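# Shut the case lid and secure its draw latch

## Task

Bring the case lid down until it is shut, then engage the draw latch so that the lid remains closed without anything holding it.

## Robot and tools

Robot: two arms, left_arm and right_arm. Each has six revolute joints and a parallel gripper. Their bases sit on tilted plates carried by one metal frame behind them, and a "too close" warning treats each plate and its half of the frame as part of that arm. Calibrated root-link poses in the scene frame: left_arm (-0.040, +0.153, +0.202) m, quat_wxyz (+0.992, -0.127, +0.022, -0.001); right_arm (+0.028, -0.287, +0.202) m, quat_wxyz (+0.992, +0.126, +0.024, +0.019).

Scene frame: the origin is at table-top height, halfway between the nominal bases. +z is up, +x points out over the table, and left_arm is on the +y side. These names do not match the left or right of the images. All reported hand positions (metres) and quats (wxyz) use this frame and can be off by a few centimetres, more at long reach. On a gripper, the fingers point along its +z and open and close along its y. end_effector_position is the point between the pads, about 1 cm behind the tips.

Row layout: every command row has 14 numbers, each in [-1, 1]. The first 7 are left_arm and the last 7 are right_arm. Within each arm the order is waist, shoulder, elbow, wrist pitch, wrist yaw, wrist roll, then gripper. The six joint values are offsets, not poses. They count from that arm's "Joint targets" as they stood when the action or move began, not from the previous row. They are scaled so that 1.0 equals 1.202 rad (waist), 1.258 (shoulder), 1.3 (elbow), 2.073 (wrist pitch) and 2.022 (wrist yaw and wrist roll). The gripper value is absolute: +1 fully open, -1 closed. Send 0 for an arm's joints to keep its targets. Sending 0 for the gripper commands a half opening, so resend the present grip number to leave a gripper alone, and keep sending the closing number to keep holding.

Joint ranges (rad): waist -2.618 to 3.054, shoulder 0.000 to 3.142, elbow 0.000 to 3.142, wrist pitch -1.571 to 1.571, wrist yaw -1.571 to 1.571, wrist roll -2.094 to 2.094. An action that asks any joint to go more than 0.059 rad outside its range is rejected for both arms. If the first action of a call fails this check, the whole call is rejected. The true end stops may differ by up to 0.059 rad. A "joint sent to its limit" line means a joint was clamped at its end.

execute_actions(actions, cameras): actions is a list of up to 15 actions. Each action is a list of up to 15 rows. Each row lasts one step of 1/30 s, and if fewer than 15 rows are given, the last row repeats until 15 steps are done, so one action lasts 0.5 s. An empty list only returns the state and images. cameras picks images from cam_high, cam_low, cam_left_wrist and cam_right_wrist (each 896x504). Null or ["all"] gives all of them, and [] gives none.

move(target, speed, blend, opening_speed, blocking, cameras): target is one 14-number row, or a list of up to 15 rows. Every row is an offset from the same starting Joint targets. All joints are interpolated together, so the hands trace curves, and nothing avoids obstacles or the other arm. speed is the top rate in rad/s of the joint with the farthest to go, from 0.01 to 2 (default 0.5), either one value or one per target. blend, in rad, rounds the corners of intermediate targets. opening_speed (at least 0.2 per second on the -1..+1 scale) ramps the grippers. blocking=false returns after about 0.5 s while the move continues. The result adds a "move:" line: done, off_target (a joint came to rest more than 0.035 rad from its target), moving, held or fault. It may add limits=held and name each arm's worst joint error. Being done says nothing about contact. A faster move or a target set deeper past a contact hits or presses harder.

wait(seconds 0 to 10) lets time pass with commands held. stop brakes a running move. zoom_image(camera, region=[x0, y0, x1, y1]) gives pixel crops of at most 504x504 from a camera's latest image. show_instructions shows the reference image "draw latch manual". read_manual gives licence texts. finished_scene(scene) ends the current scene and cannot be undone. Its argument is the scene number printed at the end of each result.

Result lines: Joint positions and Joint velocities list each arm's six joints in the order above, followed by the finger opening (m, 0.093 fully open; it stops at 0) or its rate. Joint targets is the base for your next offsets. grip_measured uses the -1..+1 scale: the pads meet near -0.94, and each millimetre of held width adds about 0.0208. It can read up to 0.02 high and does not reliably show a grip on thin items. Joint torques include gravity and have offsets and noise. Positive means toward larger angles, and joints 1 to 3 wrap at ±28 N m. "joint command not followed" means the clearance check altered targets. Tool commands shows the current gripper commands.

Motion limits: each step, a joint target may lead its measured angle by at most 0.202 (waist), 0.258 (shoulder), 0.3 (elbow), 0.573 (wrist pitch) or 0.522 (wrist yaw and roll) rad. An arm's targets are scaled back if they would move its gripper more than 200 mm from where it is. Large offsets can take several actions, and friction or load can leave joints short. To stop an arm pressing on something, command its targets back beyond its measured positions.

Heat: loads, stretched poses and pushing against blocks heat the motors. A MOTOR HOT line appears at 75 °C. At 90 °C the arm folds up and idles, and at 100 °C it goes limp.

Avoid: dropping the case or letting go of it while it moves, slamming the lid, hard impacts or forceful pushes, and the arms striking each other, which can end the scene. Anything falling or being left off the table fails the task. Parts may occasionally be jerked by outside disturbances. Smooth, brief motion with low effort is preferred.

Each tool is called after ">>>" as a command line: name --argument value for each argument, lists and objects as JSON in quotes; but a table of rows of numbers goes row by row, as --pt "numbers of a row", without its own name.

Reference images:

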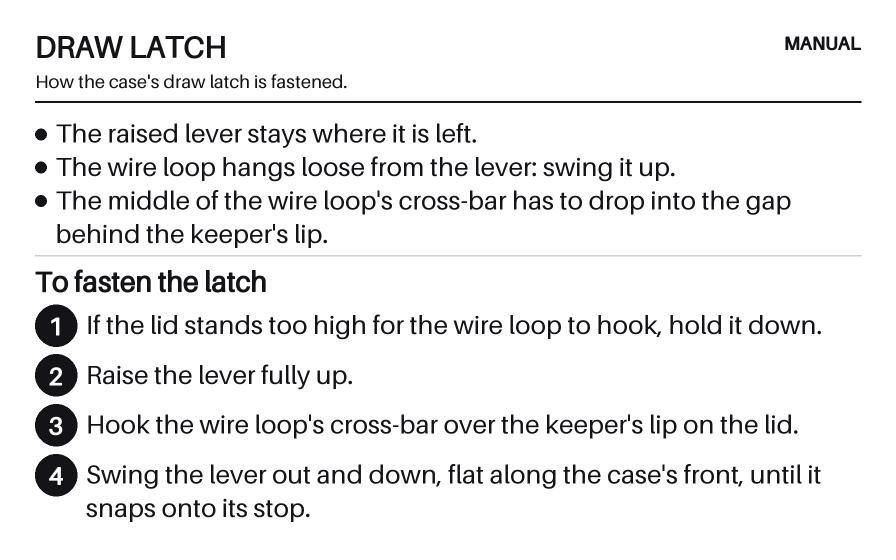

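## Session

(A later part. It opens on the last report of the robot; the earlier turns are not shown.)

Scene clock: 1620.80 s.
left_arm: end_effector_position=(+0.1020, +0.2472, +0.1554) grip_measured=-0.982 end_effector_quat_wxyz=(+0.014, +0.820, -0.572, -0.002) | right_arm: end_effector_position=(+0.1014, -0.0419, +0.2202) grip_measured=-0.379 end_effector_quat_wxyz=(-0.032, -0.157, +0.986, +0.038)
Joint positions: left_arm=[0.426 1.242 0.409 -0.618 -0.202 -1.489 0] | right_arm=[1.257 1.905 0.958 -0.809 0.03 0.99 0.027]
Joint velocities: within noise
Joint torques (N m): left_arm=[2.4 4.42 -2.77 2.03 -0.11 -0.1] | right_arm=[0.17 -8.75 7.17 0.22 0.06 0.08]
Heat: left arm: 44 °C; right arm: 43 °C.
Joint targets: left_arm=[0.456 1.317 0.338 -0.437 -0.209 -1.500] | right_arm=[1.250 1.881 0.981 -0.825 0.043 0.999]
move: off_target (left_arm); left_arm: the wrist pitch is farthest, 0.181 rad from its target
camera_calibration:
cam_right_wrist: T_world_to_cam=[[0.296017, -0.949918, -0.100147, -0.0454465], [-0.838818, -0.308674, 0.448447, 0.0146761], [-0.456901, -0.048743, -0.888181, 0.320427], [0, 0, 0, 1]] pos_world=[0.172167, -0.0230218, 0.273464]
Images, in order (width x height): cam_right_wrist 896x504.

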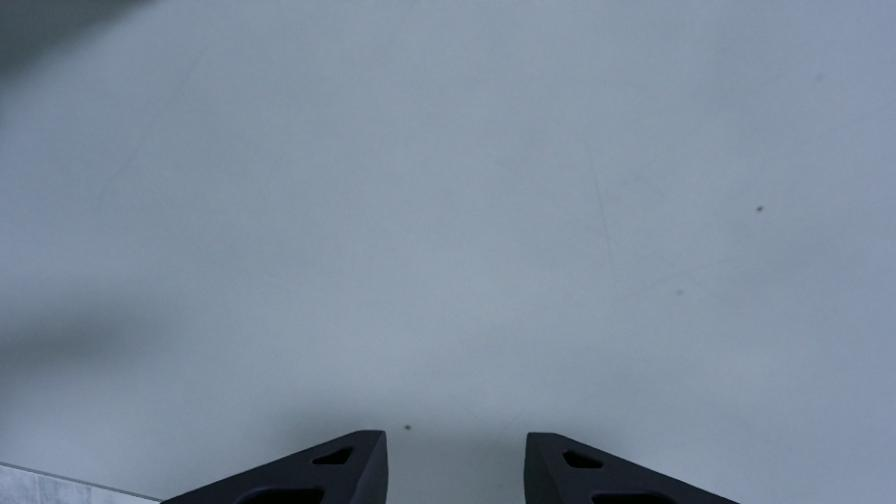

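>>> move --target '[0,0,0,0,0,0,-1,0.1290,0.5608,0.9154,-0.2768,0.0203,0.0153,-0.38]' --speed 0.6

>>> zoom_image --camera "cam_right_wrist" --region '[250, 200, 700, 504]'

Scene clock: 1628.93 s.
left_arm: end_effector_position=(+0.1020, +0.2472, +0.1554) grip_measured=-0.982 end_effector_quat_wxyz=(+0.014, +0.820, -0.572, -0.002) | right_arm: end_effector_position=(+0.1052, +0.1258, +0.2790) grip_measured=-0.379 end_effector_quat_wxyz=(-0.005, -0.203, +0.979, +0.026)
Joint positions: left_arm=[0.426 1.242 0.409 -0.618 -0.202 -1.489 0] | right_arm=[1.379 2.483 1.997 -1.28 0.064 1.016 0.027]
Joint velocities: within noise
Joint torques (N m): left_arm=[2.36 4.45 -2.76 2.03 -0.1 -0.1] | right_arm=[0.84 -12.37 5.39 0.33 -0.08 -0.03]
Heat: left arm: 44 °C; right arm: 39 °C.
Joint targets: left_arm=[0.456 1.317 0.338 -0.437 -0.209 -1.500] | right_arm=[1.377 2.480 1.990 -1.283 0.063 1.016]
move: held (right_arm; a check stopped the path), off_target (left_arm); limits=held; left_arm: the wrist pitch is farthest, 0.181 rad from its target; right_arm: the elbow is farthest, 0.174 rad from its target
joint command not followed: on one or more control steps a check withheld the commanded joint targets of the right arm, and it was not sent them on those steps.
cause: the commanded joint targets, or the way to them, would bring a part of the robot too close to another arm (this arm's wrist (the part past the wrist pitch) and the left arm's forearm (the part past the elbow)).
camera_calibration:
cam_left_wrist: T_world_to_cam=[[0.932248, 0.3615, -0.0152208, -0.182254], [0.32899, -0.829401, 0.451507, 0.141378], [0.150596, -0.425924, -0.892138, 0.313294], [0, 0, 0, 1]] pos_world=[0.0762132, 0.316583, 0.212894]
cam_right_wrist: T_world_to_cam=[[0.387264, -0.919414, -0.0685882, 0.0963492], [-0.832674, -0.380727, 0.40212, 0.0646161], [-0.395828, -0.0986151, -0.913014, 0.389319], [0, 0, 0, 1]] pos_world=[0.170595, 0.151579, 0.336079]

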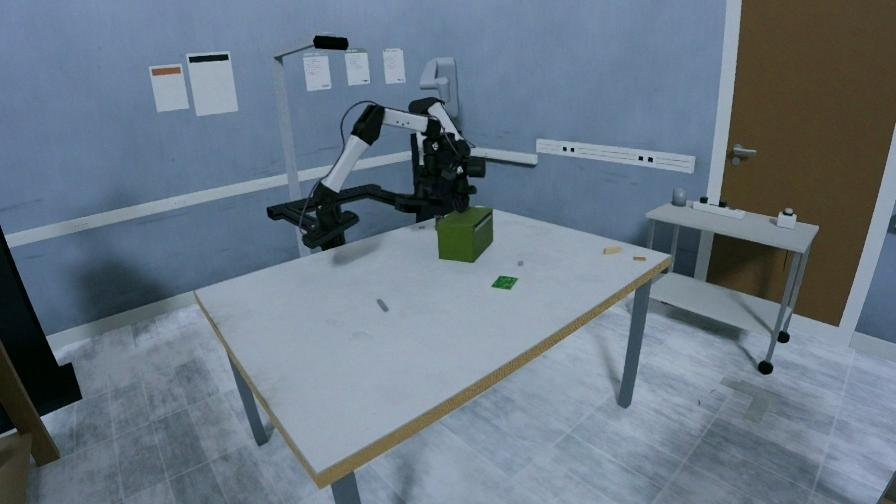

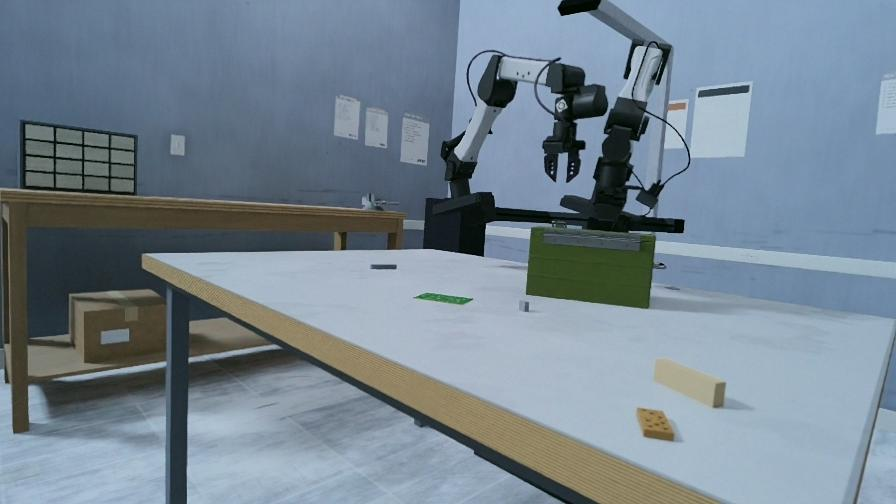

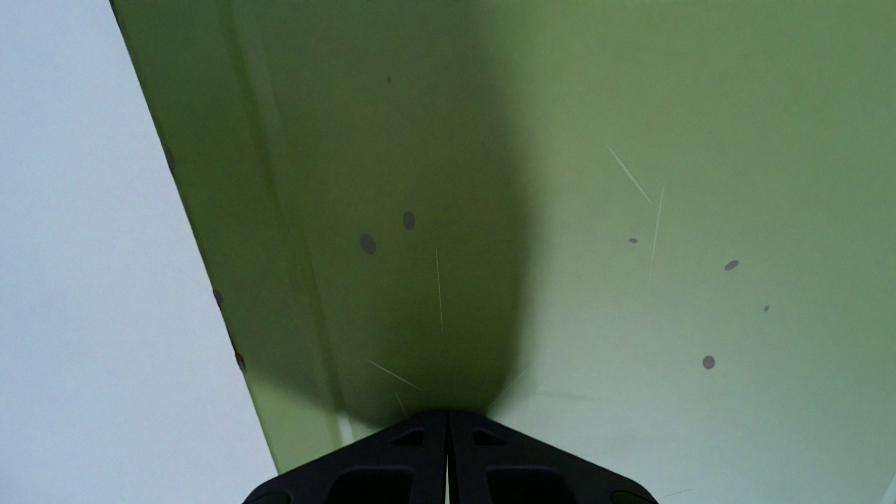

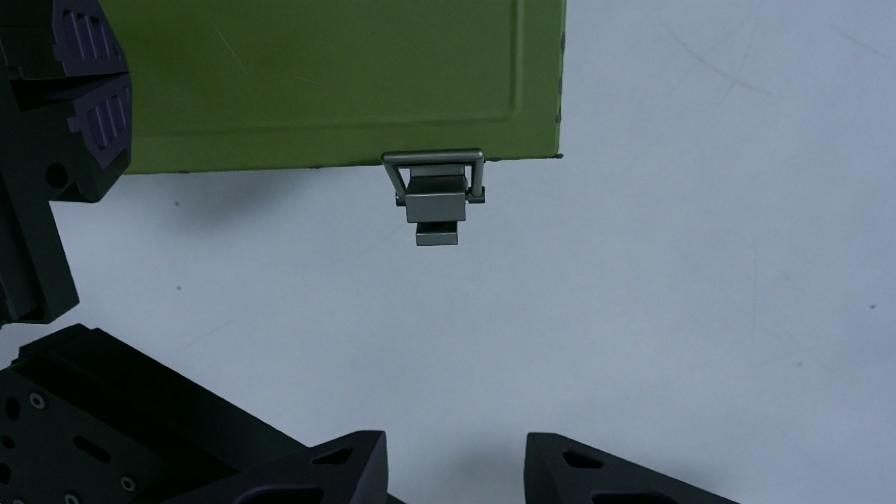

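Scaled by 1.120 from the camera's 896x504 image, which has a finer 1280x720 frame.

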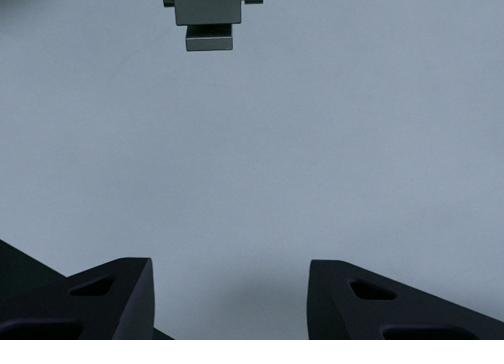

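>>> move --target '[0,0,0,0,0,0,-1,0.0077,0.1186,-0.0482,0.0829,0.0125,0.0069,-0.38]' --speed 0.15 --cameras '["cam_right_wrist"]'

>>> zoom_image --camera "cam_right_wrist" --region '[250, 200, 700, 504]'

Scene clock: 1657.73 s.
left_arm: end_effector_position=(+0.1020, +0.2472, +0.1554) grip_measured=-0.982 end_effector_quat_wxyz=(+0.014, +0.820, -0.572, -0.002) | right_arm: end_effector_position=(+0.1049, +0.1262, +0.2743) grip_measured=-0.379 end_effector_quat_wxyz=(-0.006, -0.203, +0.979, +0.024)
Joint positions: left_arm=[0.426 1.242 0.409 -0.618 -0.202 -1.489 0] | right_arm=[1.379 2.49 1.99 -1.27 0.064 1.016 0.027]
Joint velocities: within noise
Joint torques (N m): left_arm=[2.35 4.41 -2.73 2.02 -0.11 -0.1] | right_arm=[1.16 -12.16 5.89 0.37 -0.04 -0.06]
Heat: left arm: 44 °C; right arm: 41 °C.
Joint targets: left_arm=[0.456 1.317 0.338 -0.437 -0.209 -1.500] | right_arm=[1.379 2.488 1.990 -1.271 0.064 1.016]
move: held (right_arm; a check stopped the path), off_target (left_arm); limits=held; left_arm: the wrist pitch is farthest, 0.181 rad from its target; right_arm: the wrist pitch is farthest, 0.159 rad from its target
joint command not followed: on one or more control steps a check withheld the commanded joint targets of the right arm, and it was not sent them on those steps.
cause: the commanded joint targets, or the way to them, would bring a part of the robot too close to another arm (this arm's wrist (the part past the wrist pitch) and the left arm's forearm (the part past the elbow)).
camera_calibration:
cam_right_wrist: T_world_to_cam=[[0.387575, -0.919543, -0.0650139, 0.095556], [-0.832291, -0.379376, 0.404185, 0.0655819], [-0.39633, -0.102542, -0.912364, 0.385275], [0, 0, 0, 1]] pos_world=[0.170244, 0.152255, 0.331216]
Images, in order (width x height): cam_right_wrist 896x504.

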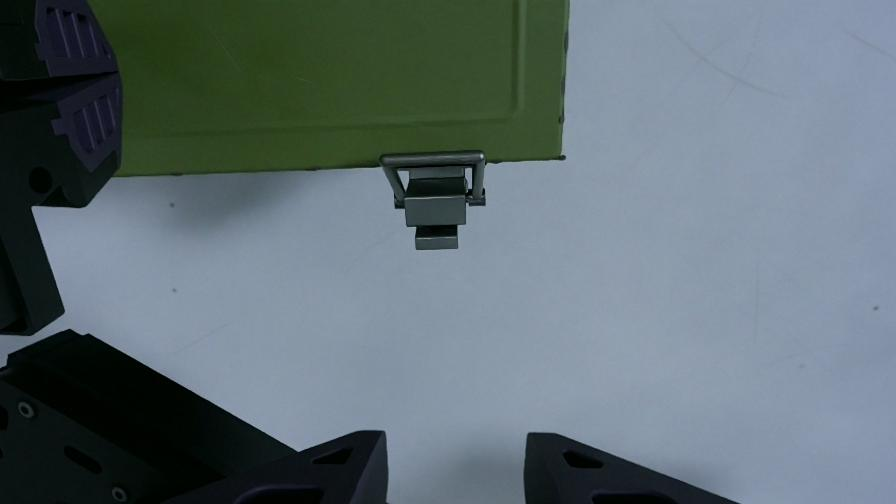

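Scaled by 1.120 from the camera's 896x504 image, which has a finer 1280x720 frame.

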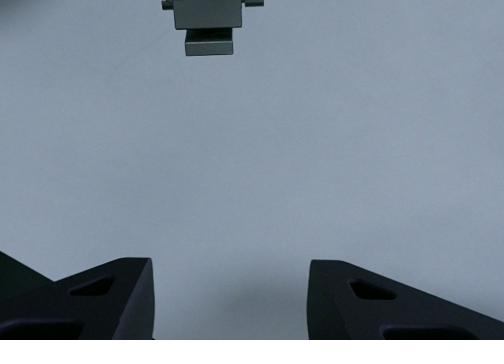

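>>> zoom_image --camera "cam_right_wrist" --region '[360, 130, 510, 270]'

Scaled by 3.360 from the camera's 896x504 image, which has a finer 1280x720 frame.

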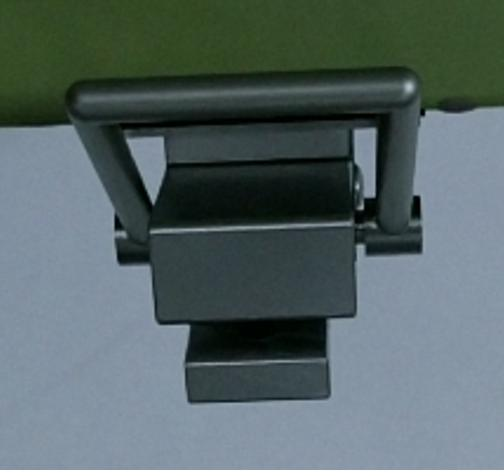

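>>> move --pt "0 0 0 0 0 0 -1 -0.1073 -0.4833 -0.7769 0.2127 -0.0119 -0.0079 -1" --pt "0 0 0 0 0 0 -1 -0.1523 -0.1997 -0.6356 0.5215 -0.1956 -0.8432 -1" --speed 0.8 --blend 0.1

>>> zoom_image --camera "cam_right_wrist" --region '[250, 200, 700, 504]'

Scene clock: 1753.93 s.
left_arm: end_effector_position=(+0.1020, +0.2472, +0.1554) grip_measured=-0.982 end_effector_quat_wxyz=(+0.014, +0.820, -0.572, -0.002) | right_arm: end_effector_position=(+0.1090, +0.1299, +0.2109) grip_measured=-0.973 end_effector_quat_wxyz=(-0.175, +0.791, -0.516, -0.277)
Joint positions: left_arm=[0.426 1.242 0.409 -0.618 -0.202 -1.489 0] | right_arm=[1.204 2.224 1.138 -0.207 -0.318 -0.68 0]
Joint velocities: within noise
Joint torques (N m): left_arm=[2.36 4.42 -2.71 2.03 -0.11 -0.1] | right_arm=[0.66 -8.44 7.82 1.38 -0.5 -0.13]
Heat: left arm: 45 °C; right arm: 49 °C.
Joint targets: left_arm=[0.456 1.317 0.338 -0.437 -0.209 -1.500] | right_arm=[1.196 2.237 1.164 -0.190 -0.332 -0.689]
move: off_target (left_arm); left_arm: the wrist pitch is farthest, 0.181 rad from its target
camera_calibration:
cam_left_wrist: T_world_to_cam=[[0.932248, 0.3615, -0.0152208, -0.182254], [0.32899, -0.829401, 0.451507, 0.141378], [0.150596, -0.425924, -0.892138, 0.313294], [0, 0, 0, 1]] pos_world=[0.0762132, 0.316583, 0.212894]
cam_right_wrist: T_world_to_cam=[[0.912963, 0.407043, -0.0285326, -0.144064], [0.387768, -0.887246, -0.249862, 0.166975], [-0.12702, 0.217051, -0.967861, 0.270266], [0, 0, 0, 1]] pos_world=[0.101107, 0.148127, 0.29919]

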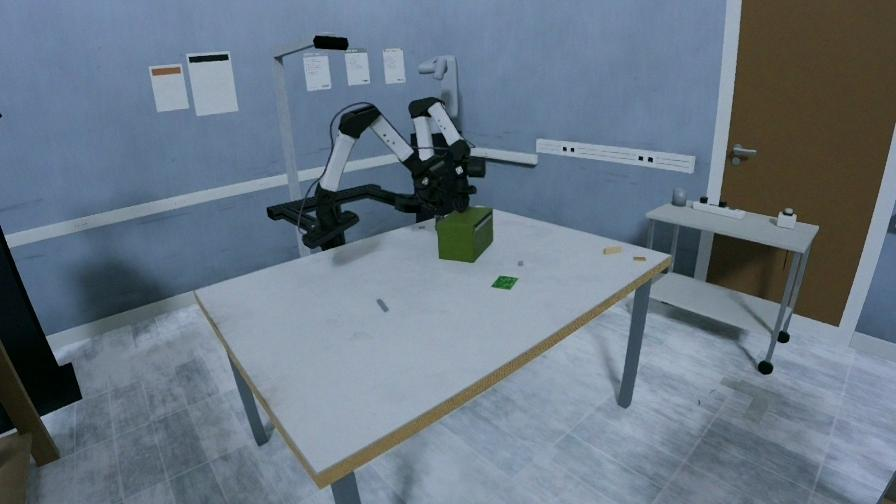

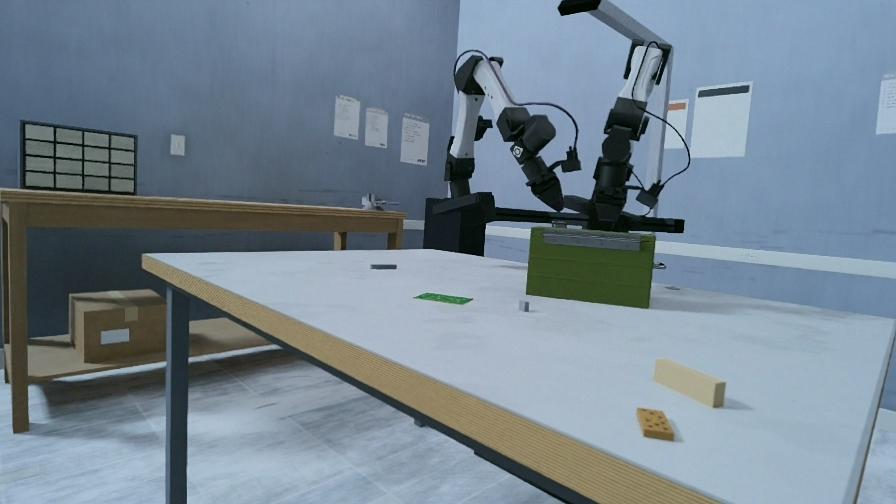

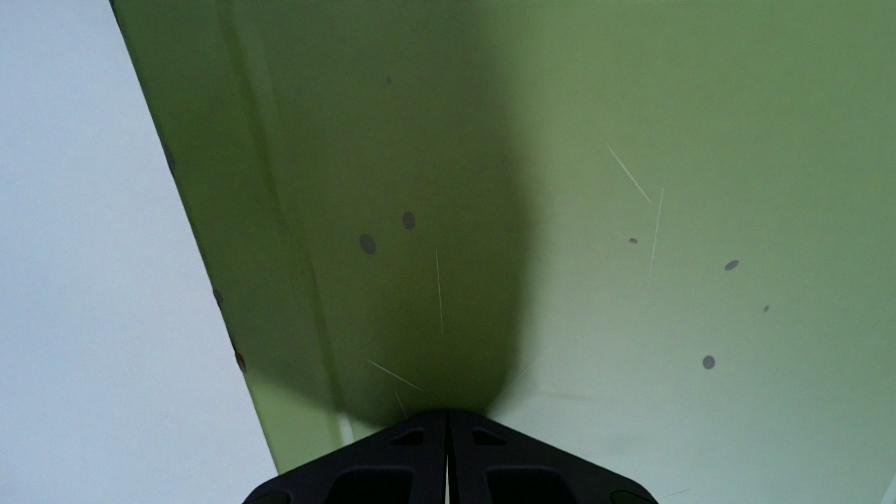

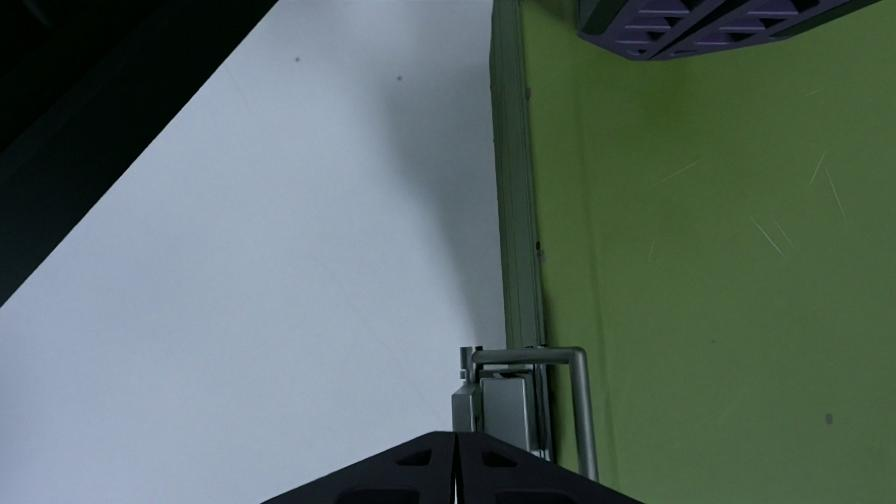

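Scaled by 1.120 from the camera's 896x504 image, which has a finer 1280x720 frame.

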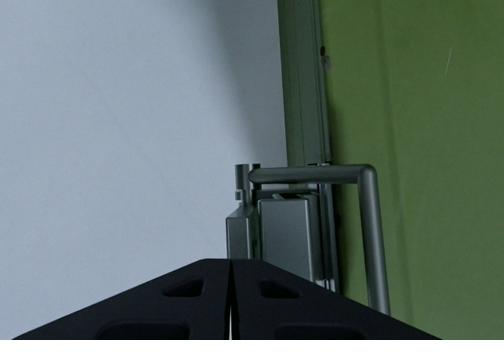

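>>> zoom_image --camera "cam_right_wrist" --region '[430, 330, 610, 450]'

Scaled by 2.800 from the camera's 896x504 image, which has a finer 1280x720 frame.

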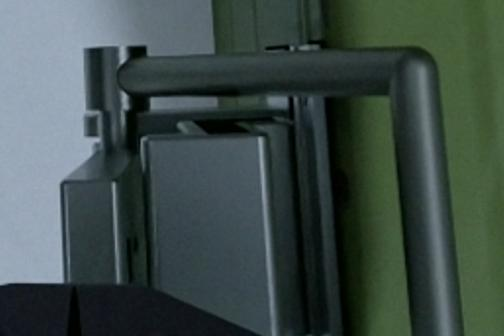

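>>> move --target '[0,0,0,0,0,0,-1,-0.0176,0.0777,0.0343,0.0222,-0.0029,0,-1]' --speed 0.15 --cameras '["cam_right_wrist"]'

>>> zoom_image --camera "cam_right_wrist" --region '[400, 300, 640, 460]'

Scene clock: 1784.33 s.
left_arm: end_effector_position=(+0.1020, +0.2472, +0.1554) grip_measured=-0.982 end_effector_quat_wxyz=(+0.014, +0.820, -0.572, -0.002) | right_arm: end_effector_position=(+0.1185, +0.1422, +0.1880) grip_measured=-0.973 end_effector_quat_wxyz=(-0.173, +0.786, -0.524, -0.279)
Joint positions: left_arm=[0.426 1.242 0.409 -0.618 -0.202 -1.489 0] | right_arm=[1.182 2.321 1.183 -0.161 -0.324 -0.681 0]
Joint velocities: within noise
Joint torques (N m): left_arm=[2.39 4.45 -2.76 2.04 -0.11 -0.1] | right_arm=[0.65 -9.01 7.43 1.39 -0.48 -0.1]
Heat: left arm: 46 °C; right arm: 45 °C.
Joint targets: left_arm=[0.456 1.317 0.338 -0.437 -0.209 -1.500] | right_arm=[1.175 2.335 1.208 -0.144 -0.338 -0.689]
move: off_target (left_arm); left_arm: the wrist pitch is farthest, 0.181 rad from its target
camera_calibration:
cam_right_wrist: T_world_to_cam=[[0.9192, 0.391728, -0.0402638, -0.154767], [0.370159, -0.894395, -0.251078, 0.171851], [-0.134366, 0.215886, -0.967129, 0.2475], [0, 0, 0, 1]] pos_world=[0.111905, 0.160897, 0.276281]
Images, in order (width x height): cam_right_wrist 896x504.

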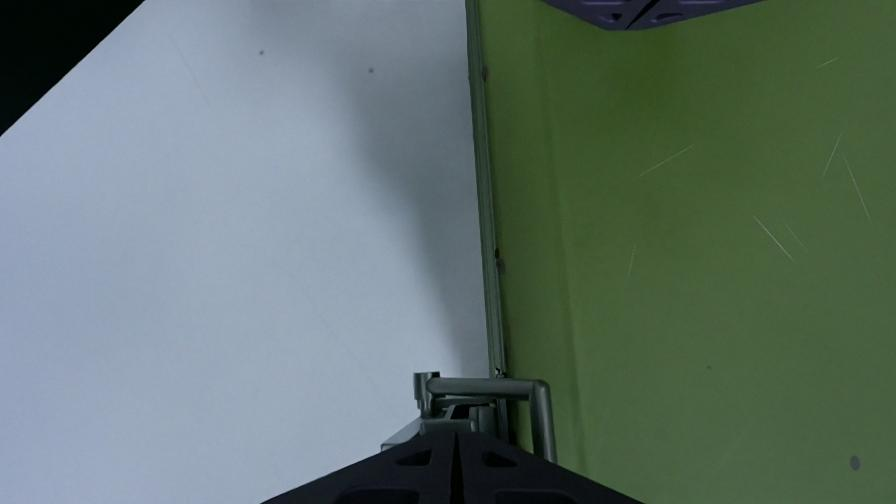

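Scaled by 2.100 from the camera's 896x504 image, which has a finer 1280x720 frame.

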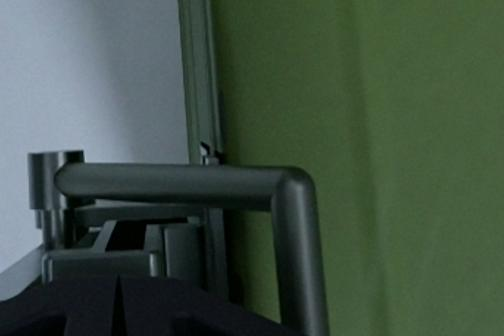

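>>> move --target '[0,0,0,0,0,0,-1,0.0155,-0.0160,-0.0352,0.0159,0.0029,0,-1]' --speed 0.1 --cameras '["cam_right_wrist"]'

>>> zoom_image --camera "cam_right_wrist" --region '[400, 300, 640, 460]'

Scene clock: 1809.57 s.
left_arm: end_effector_position=(+0.1020, +0.2472, +0.1554) grip_measured=-0.982 end_effector_quat_wxyz=(+0.014, +0.820, -0.572, -0.002) | right_arm: end_effector_position=(+0.1174, +0.1447, +0.1881) grip_measured=-0.973 end_effector_quat_wxyz=(-0.182, +0.785, -0.520, -0.282)
Joint positions: left_arm=[0.426 1.242 0.409 -0.618 -0.202 -1.489 0] | right_arm=[1.186 2.321 1.171 -0.128 -0.325 -0.681 0]
Joint velocities: within noise
Joint torques (N m): left_arm=[2.39 4.42 -2.74 2.04 -0.1 -0.1] | right_arm=[1.8 -10.78 4.68 1.39 -0.46 -0.11]
Heat: left arm: 46 °C; right arm: 43 °C.
Joint targets: left_arm=[0.456 1.317 0.338 -0.437 -0.209 -1.500] | right_arm=[1.194 2.315 1.163 -0.111 -0.332 -0.689]
move: off_target (left_arm); left_arm: the wrist pitch is farthest, 0.181 rad from its target
camera_calibration:
cam_right_wrist: T_world_to_cam=[[0.91885, 0.393751, -0.0259873, -0.157661], [0.373386, -0.888852, -0.265564, 0.17602], [-0.127665, 0.23431, -0.963743, 0.242836], [0, 0, 0, 1]] pos_world=[0.110145, 0.161636, 0.276679]
Images, in order (width x height): cam_right_wrist 896x504.

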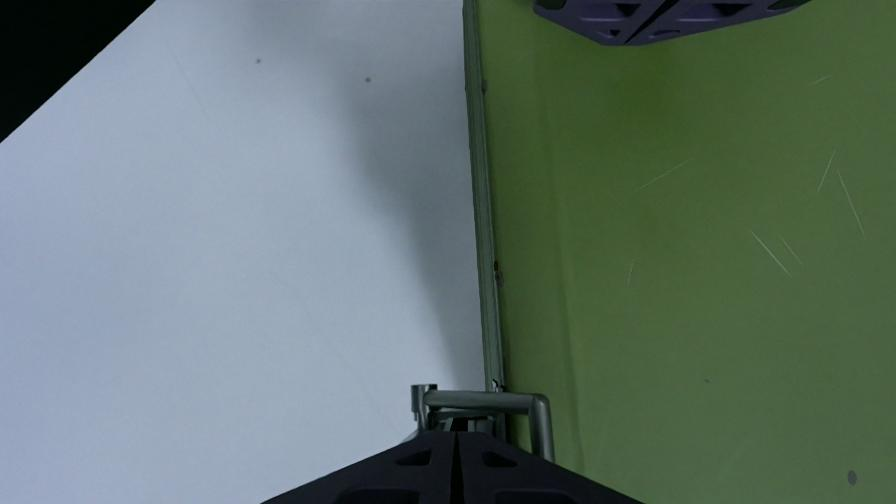

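Scaled by 2.100 from the camera's 896x504 image, which has a finer 1280x720 frame.

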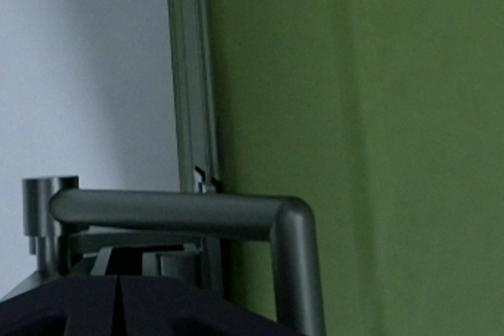

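>>> move --target '[0,0,0,0,0,0,-1,0.0215,-0.0114,-0.0368,0.0172,0.0039,0,-1]' --speed 0.1 --cameras '["cam_right_wrist"]'

>>> zoom_image --camera "cam_right_wrist" --region '[400, 300, 640, 460]'

Scene clock: 1815.87 s.
left_arm: end_effector_position=(+0.1021, +0.2473, +0.1554) grip_measured=-0.982 end_effector_quat_wxyz=(+0.014, +0.820, -0.572, -0.002) | right_arm: end_effector_position=(+0.1092, +0.1464, +0.1863) grip_measured=-0.973 end_effector_quat_wxyz=(-0.196, +0.788, -0.509, -0.285)
Joint positions: left_arm=[0.426 1.242 0.409 -0.617 -0.202 -1.489 0] | right_arm=[1.205 2.318 1.133 -0.062 -0.325 -0.681 0]
Joint velocities: within noise
Joint torques (N m): left_arm=[2.4 4.41 -2.77 2.03 -0.11 -0.1] | right_arm=[2.29 -11.93 3.77 1.2 -0.36 -0.12]
Heat: left arm: 46 °C; right arm: 43 °C.
Joint targets: left_arm=[0.456 1.317 0.338 -0.437 -0.209 -1.500] | right_arm=[1.219 2.301 1.115 -0.075 -0.324 -0.689]
move: off_target (left_arm); left_arm: the wrist pitch is farthest, 0.180 rad from its target
camera_calibration:
cam_right_wrist: T_world_to_cam=[[0.913219, 0.407469, 0.0000402888, -0.157062], [0.390324, -0.874766, -0.287111, 0.18026], [-0.116953, 0.262211, -0.957897, 0.233324], [0, 0, 0, 1]] pos_world=[0.10036, 0.160502, 0.275261]
Images, in order (width x height): cam_right_wrist 896x504.

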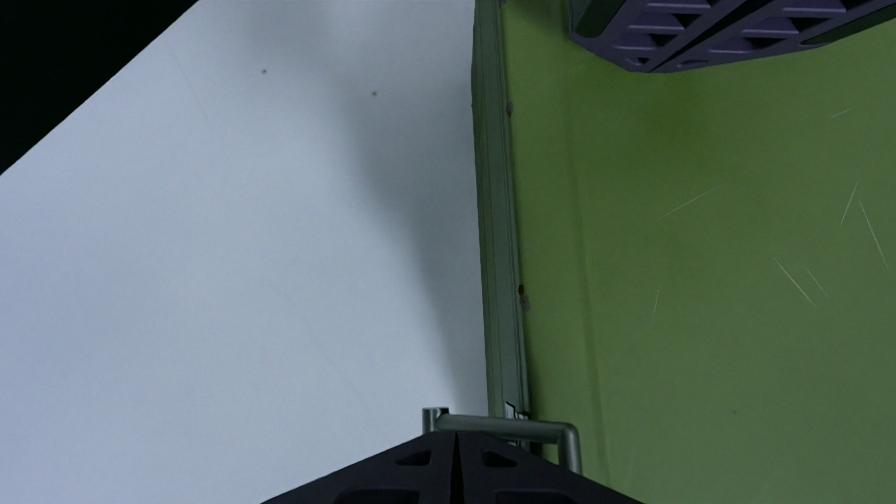

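Scaled by 2.100 from the camera's 896x504 image, which has a finer 1280x720 frame.

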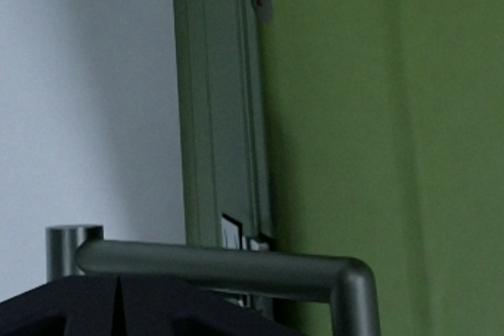

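>>> move --target '[0,0,0,0,0,0,-1,0.0173,-0.0197,-0.0627,0.0333,0.0030,0,-1]' --speed 0.1 --cameras '["cam_right_wrist"]'

>>> zoom_image --camera "cam_right_wrist" --region '[400, 300, 640, 460]'

Scene clock: 1826.80 s.
left_arm: end_effector_position=(+0.1021, +0.2473, +0.1554) grip_measured=-0.982 end_effector_quat_wxyz=(+0.014, +0.820, -0.572, -0.002) | right_arm: end_effector_position=(+0.0898, +0.1284, +0.1722) grip_measured=-0.973 end_effector_quat_wxyz=(-0.183, +0.798, -0.500, -0.283)
Joint positions: left_arm=[0.426 1.242 0.409 -0.617 -0.202 -1.489 0] | right_arm=[1.233 2.304 1.041 -0.007 -0.325 -0.682 0]
Joint velocities: within noise
Joint torques (N m): left_arm=[2.36 4.45 -2.76 2.03 -0.11 -0.1] | right_arm=[1.68 -12.34 4.38 1.24 -0.28 -0.09]
Heat: left arm: 46 °C; right arm: 46 °C.
Joint targets: left_arm=[0.456 1.317 0.338 -0.437 -0.209 -1.500] | right_arm=[1.240 2.276 1.033 -0.006 -0.318 -0.689]
move: off_target (left_arm); left_arm: the wrist pitch is farthest, 0.180 rad from its target
camera_calibration:
cam_right_wrist: T_world_to_cam=[[0.900518, 0.434738, -0.00835576, -0.132988], [0.41672, -0.868364, -0.268866, 0.161652], [-0.124142, 0.238637, -0.963141, 0.226853], [0, 0, 0, 1]] pos_world=[0.0805563, 0.144052, 0.260843]
Images, in order (width x height): cam_right_wrist 896x504.

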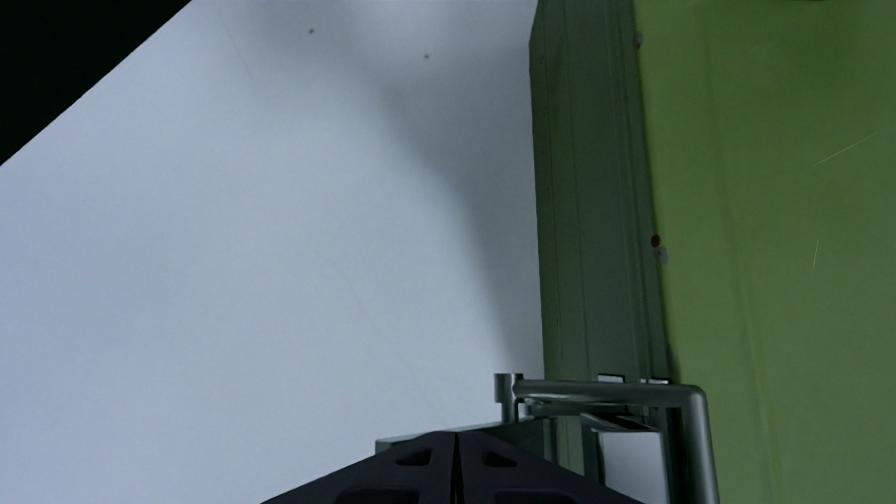

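Scaled by 2.100 from the camera's 896x504 image, which has a finer 1280x720 frame.

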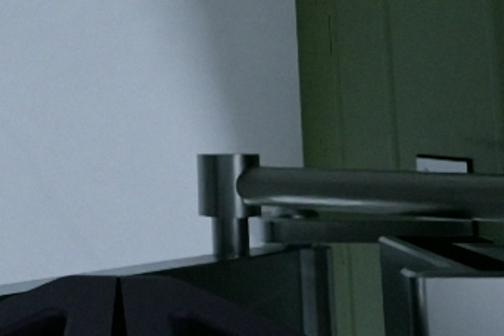

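>>> move --pt "0 0 0 0 0 0 -1 0.0220 0.0289 -0.0438 0.0490 0.0043 0 -1" --pt "0 0 0 0 0 0 -1 0.0369 0.0620 -0.0726 0.0896 0.0071 0 -1" --speed 0.12 --blend 0.02 --cameras '["cam_right_wrist"]'

>>> zoom_image --camera "cam_right_wrist" --region '[400, 250, 800, 500]'

Scene clock: 1845.90 s.
left_arm: end_effector_position=(+0.1021, +0.2473, +0.1554) grip_measured=-0.982 end_effector_quat_wxyz=(+0.014, +0.820, -0.572, -0.002) | right_arm: end_effector_position=(+0.0689, +0.1227, +0.1520) grip_measured=-0.973 end_effector_quat_wxyz=(-0.200, +0.807, -0.478, -0.284)
Joint positions: left_arm=[0.426 1.242 0.409 -0.617 -0.202 -1.489 0] | right_arm=[1.277 2.34 0.947 0.162 -0.318 -0.682 0]
Joint velocities: within noise
Joint torques (N m): left_arm=[2.37 4.45 -2.76 2.03 -0.11 -0.1] | right_arm=[1.57 -8.36 3.67 1.55 -0.18 -0.07]
Heat: left arm: 46 °C; right arm: 46 °C.
Joint targets: left_arm=[0.456 1.317 0.338 -0.437 -0.209 -1.500] | right_arm=[1.285 2.354 0.939 0.179 -0.303 -0.689]
move: off_target (left_arm); left_arm: the wrist pitch is farthest, 0.180 rad from its target
camera_calibration:
cam_right_wrist: T_world_to_cam=[[0.884722, 0.464975, 0.0326276, -0.120718], [0.453665, -0.842899, -0.289326, 0.157417], [-0.107028, 0.270775, -0.956674, 0.20009], [0, 0, 0, 1]] pos_world=[0.0568023, 0.134638, 0.240904]
Images, in order (width x height): cam_right_wrist 896x504.

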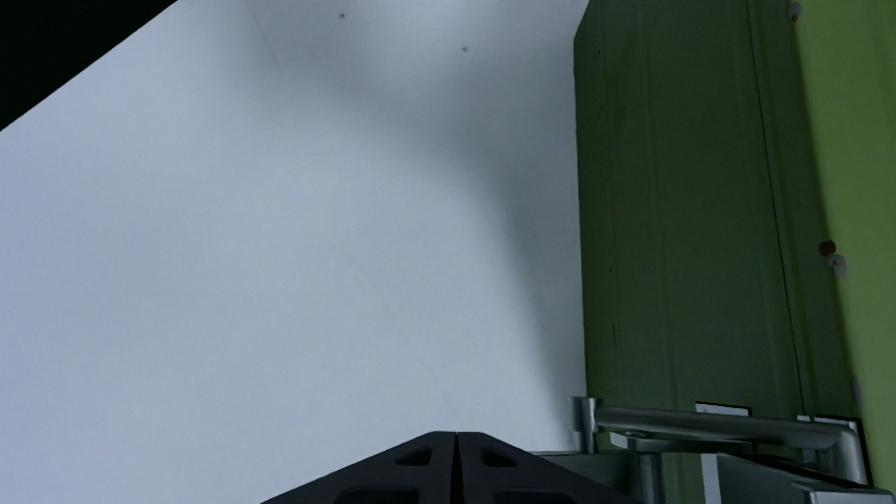

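Scaled by 1.260 from the camera's 896x504 image, which has a finer 1280x720 frame.

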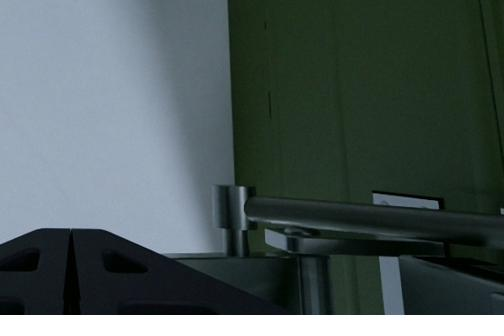

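>>> move --pt "0 0 0 0 0 0 -1 -0.0044 0.0346 -0.0031 0.0226 0 0 -1" --pt "0 0 0 0 0 0 -1 -0.0058 0.0694 -0.0052 0.0449 -0.001 0 -1" --speed 0.12 --blend 0.02 --cameras '["cam_right_wrist"]'

>>> zoom_image --camera "cam_right_wrist" --region '[400, 250, 880, 504]'

Scene clock: 1870.13 s.
left_arm: end_effector_position=(+0.1021, +0.2473, +0.1554) grip_measured=-0.982 end_effector_quat_wxyz=(+0.014, +0.820, -0.572, -0.002) | right_arm: end_effector_position=(+0.0659, +0.1226, +0.1263) grip_measured=-0.973 end_effector_quat_wxyz=(-0.199, +0.807, -0.478, -0.284)
Joint positions: left_arm=[0.426 1.242 0.409 -0.617 -0.202 -1.489 0] | right_arm=[1.277 2.425 0.94 0.252 -0.318 -0.682 0]
Joint velocities: within noise
Joint torques (N m): left_arm=[2.35 4.44 -2.74 2.04 -0.11 -0.1] | right_arm=[0.85 -8.2 3.36 1.53 -0.23 -0.1]
Heat: left arm: 46 °C; right arm: 46 °C.
Joint targets: left_arm=[0.456 1.317 0.338 -0.437 -0.209 -1.500] | right_arm=[1.278 2.441 0.932 0.272 -0.306 -0.689]
move: off_target (left_arm); left_arm: the wrist pitch is farthest, 0.180 rad from its target
camera_calibration:
cam_right_wrist: T_world_to_cam=[[0.884618, 0.465278, 0.0311186, -0.116934], [0.453728, -0.843417, -0.287712, 0.151128], [-0.10762, 0.268634, -0.957211, 0.175527], [0, 0, 0, 1]] pos_world=[0.0537608, 0.134718, 0.215137]
Images, in order (width x height): cam_right_wrist 896x504.

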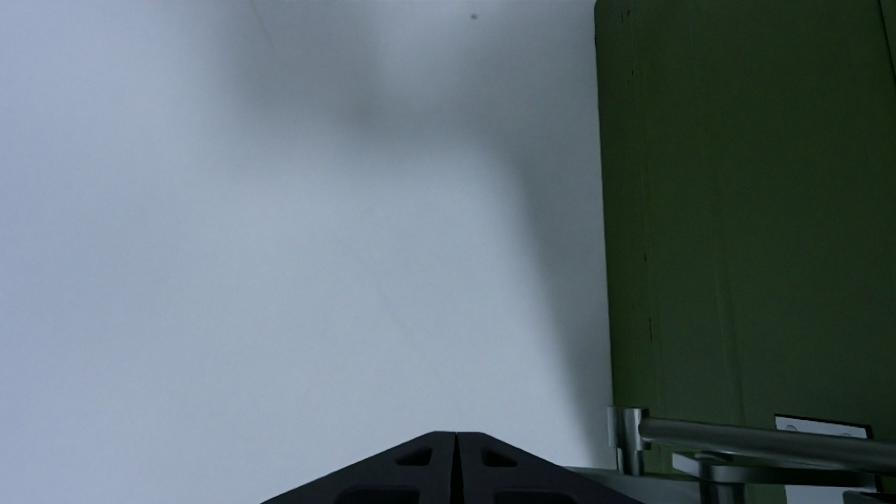

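Scaled by 1.050 from the camera's 896x504 image, which has a finer 1280x720 frame.

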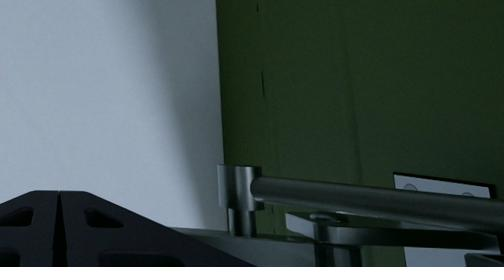

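>>> move --target '[-0,0,0,0,0,0,-1,-0.0705,-0.2199,-0.1340,-0.0623,-0.0130,0,-1]' --speed 0.25 --cameras '["cam_right_wrist"]'

>>> zoom_image --camera "cam_right_wrist" --region '[400, 150, 880, 430]'

Scene clock: 1883.00 s.
left_arm: end_effector_position=(+0.1020, +0.2472, +0.1553) grip_measured=-0.982 end_effector_quat_wxyz=(+0.014, +0.820, -0.572, -0.003) | right_arm: end_effector_position=(+0.0841, +0.0717, +0.1574) grip_measured=-0.973 end_effector_quat_wxyz=(-0.187, +0.789, -0.514, -0.280)
Joint positions: left_arm=[0.426 1.243 0.409 -0.617 -0.202 -1.489 0] | right_arm=[1.2 2.194 0.767 0.159 -0.319 -0.682 0]
Joint velocities: within noise
Joint torques (N m): left_arm=[2.36 4.34 -2.74 2.03 -0.1 -0.1] | right_arm=[0.46 -10.89 3.66 1.14 -0.51 -0.12]
Heat: left arm: 46 °C; right arm: 45 °C.
Joint targets: left_arm=[0.456 1.317 0.338 -0.438 -0.209 -1.500] | right_arm=[1.193 2.165 0.758 0.144 -0.332 -0.689]
move: off_target (left_arm); left_arm: the wrist pitch is farthest, 0.180 rad from its target
camera_calibration:
cam_right_wrist: T_world_to_cam=[[0.915303, 0.402597, -0.0116802, -0.101732], [0.384991, -0.883059, -0.268309, 0.114482], [-0.118335, 0.241087, -0.963262, 0.224821], [0, 0, 0, 1]] pos_world=[0.075645, 0.0878495, 0.24609]
Images, in order (width x height): cam_right_wrist 896x504.

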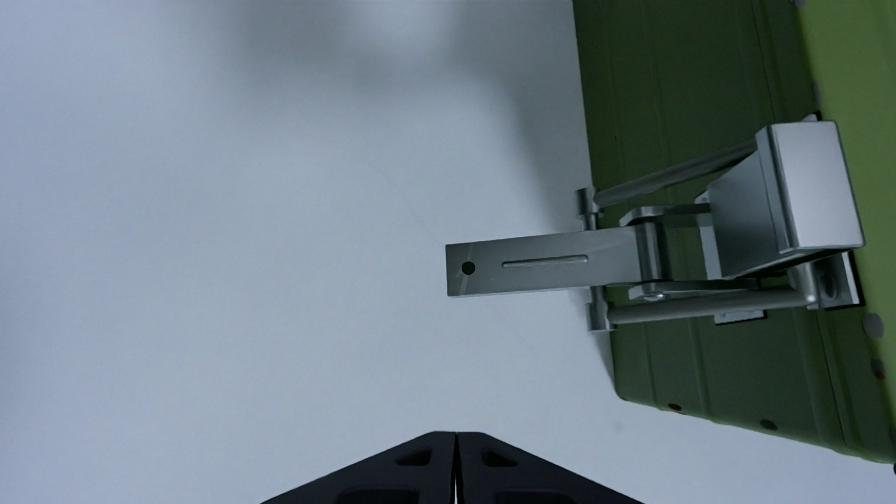

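Scaled by 1.050 from the camera's 896x504 image, which has a finer 1280x720 frame.

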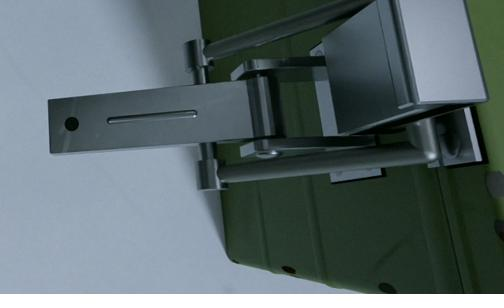

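>>> move --target '[0,0,0,0,0,0,-1,0.2190,0.1131,0.0362,0.1158,0.2053,0.3358,-1]' --speed 0.4 --cameras '["cam_right_wrist"]'

>>> zoom_image --camera "cam_right_wrist" --region '[400, 224, 880, 504]'

Scene clock: 1973.00 s.
left_arm: end_effector_position=(+0.1020, +0.2472, +0.1553) grip_measured=-0.982 end_effector_quat_wxyz=(+0.014, +0.820, -0.572, -0.003) | right_arm: end_effector_position=(+0.0660, +0.0930, +0.1451) grip_measured=-0.973 end_effector_quat_wxyz=(-0.212, +0.694, -0.649, -0.229)
Joint positions: left_arm=[0.426 1.243 0.409 -0.617 -0.202 -1.489 0] | right_arm=[1.387 2.261 0.771 0.297 -0.049 -0.213 0]
Joint velocities: within noise
Joint torques (N m): left_arm=[2.36 4.34 -2.76 2.03 -0.11 -0.1] | right_arm=[0.4 -8.54 4.36 1.48 -0.2 -0.04]
Heat: left arm: 47 °C; right arm: 48 °C.
Joint targets: left_arm=[0.456 1.317 0.338 -0.438 -0.209 -1.500] | right_arm=[1.385 2.260 0.771 0.295 -0.052 -0.217]
move: held (right_arm; a check stopped the path), off_target (left_arm); limits=held; left_arm: the wrist pitch is farthest, 0.179 rad from its target; right_arm: the wrist roll is farthest, 0.203 rad from its target
joint command not followed: on one or more control steps a check withheld the commanded joint targets of the right arm, and it was not sent them on those steps.
cause: the commanded joint targets, or the way to them, would bring a part of the robot too close to another arm (this arm's gripper housing and the left arm's base or mounting).
camera_calibration:
cam_right_wrist: T_world_to_cam=[[0.997456, 0.0676489, -0.0224922, -0.0666059], [0.0611562, -0.974101, -0.217686, 0.159466], [-0.0366359, 0.215757, -0.97576, 0.204482], [0, 0, 0, 1]] pos_world=[0.0641755, 0.115723, 0.232741]
Images, in order (width x height): cam_right_wrist 896x504.

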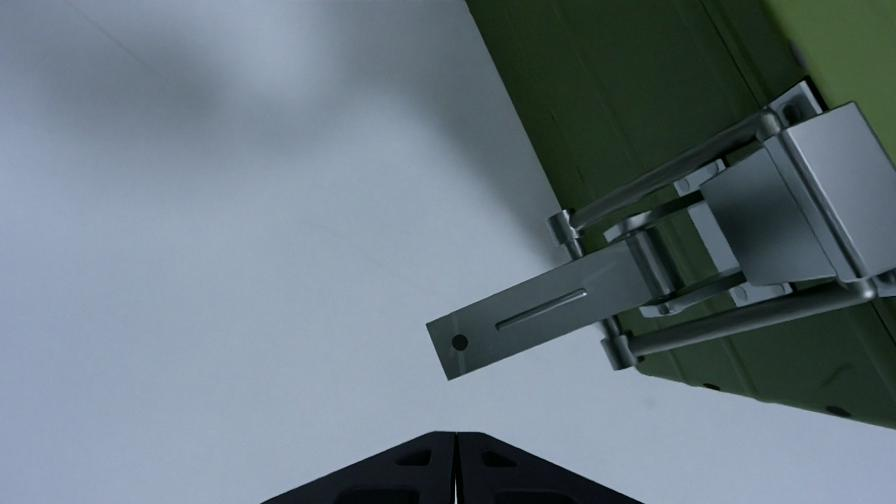

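Scaled by 1.050 from the camera's 896x504 image, which has a finer 1280x720 frame.

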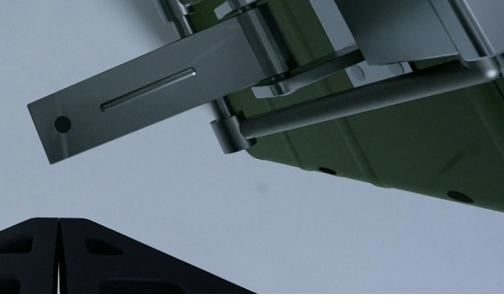

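>>> move --pt "0 0 0 0 0 0 -1 -0.0399 -0.0731 -0.0954 0.0545 0.0410 0.0480 -1" --pt "0 0 0 0 0 0 -1 0.0473 0.0414 0.0342 0.0408 0.0635 0.0974 -1" --speed 0.3 --cameras '["cam_right_wrist"]'

Scene clock: 1988.43 s.
left_arm: end_effector_position=(+0.1020, +0.2472, +0.1553) grip_measured=-0.982 end_effector_quat_wxyz=(+0.014, +0.820, -0.572, -0.003) | right_arm: end_effector_position=(+0.0749, +0.1027, +0.1505) grip_measured=-0.973 end_effector_quat_wxyz=(+0.246, -0.635, +0.696, +0.229)
Joint positions: left_arm=[0.426 1.243 0.409 -0.617 -0.202 -1.489 0] | right_arm=[1.412 2.27 0.762 0.38 0.046 -0.065 0]
Joint velocities: within noise
Joint torques (N m): left_arm=[2.37 4.37 -2.76 2.03 -0.11 -0.1] | right_arm=[0.4 -8.88 3.92 1.57 -0.1 -0.04]
Heat: left arm: 47 °C; right arm: 46 °C.
Joint targets: left_arm=[0.456 1.317 0.338 -0.438 -0.209 -1.500] | right_arm=[1.411 2.266 0.758 0.379 0.045 -0.066]
move: held (right_arm; a check stopped the path), off_target (left_arm); path passed 1 of 2 targets; limits=held; left_arm: the wrist pitch is farthest, 0.179 rad from its target; right_arm: the elbow is farthest, 0.054 rad from its target
joint command not followed: on one or more control steps a check withheld the commanded joint targets of the right arm, and it was not sent them on those steps.
cause: the commanded joint targets, or the way to them, would bring a part of the robot too close to another arm (this arm's gripper housing and the left arm's base or mounting).
camera_calibration:
cam_right_wrist: T_world_to_cam=[[0.995817, -0.0878644, -0.0250712, -0.0594927], [-0.0913699, -0.959126, -0.267824, 0.187003], [-0.000514316, 0.268994, -0.963142, 0.197903], [0, 0, 0, 1]] pos_world=[0.0764321, 0.120898, 0.239201]
Images, in order (width x height): cam_right_wrist 896x504.

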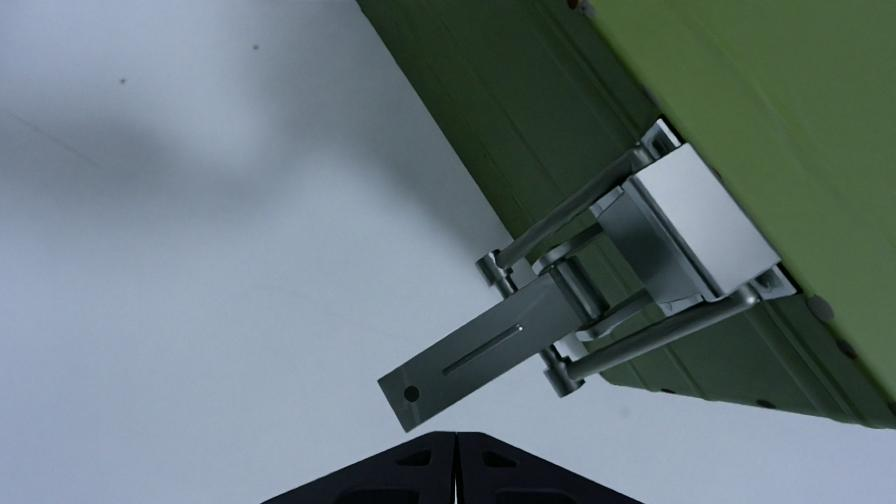

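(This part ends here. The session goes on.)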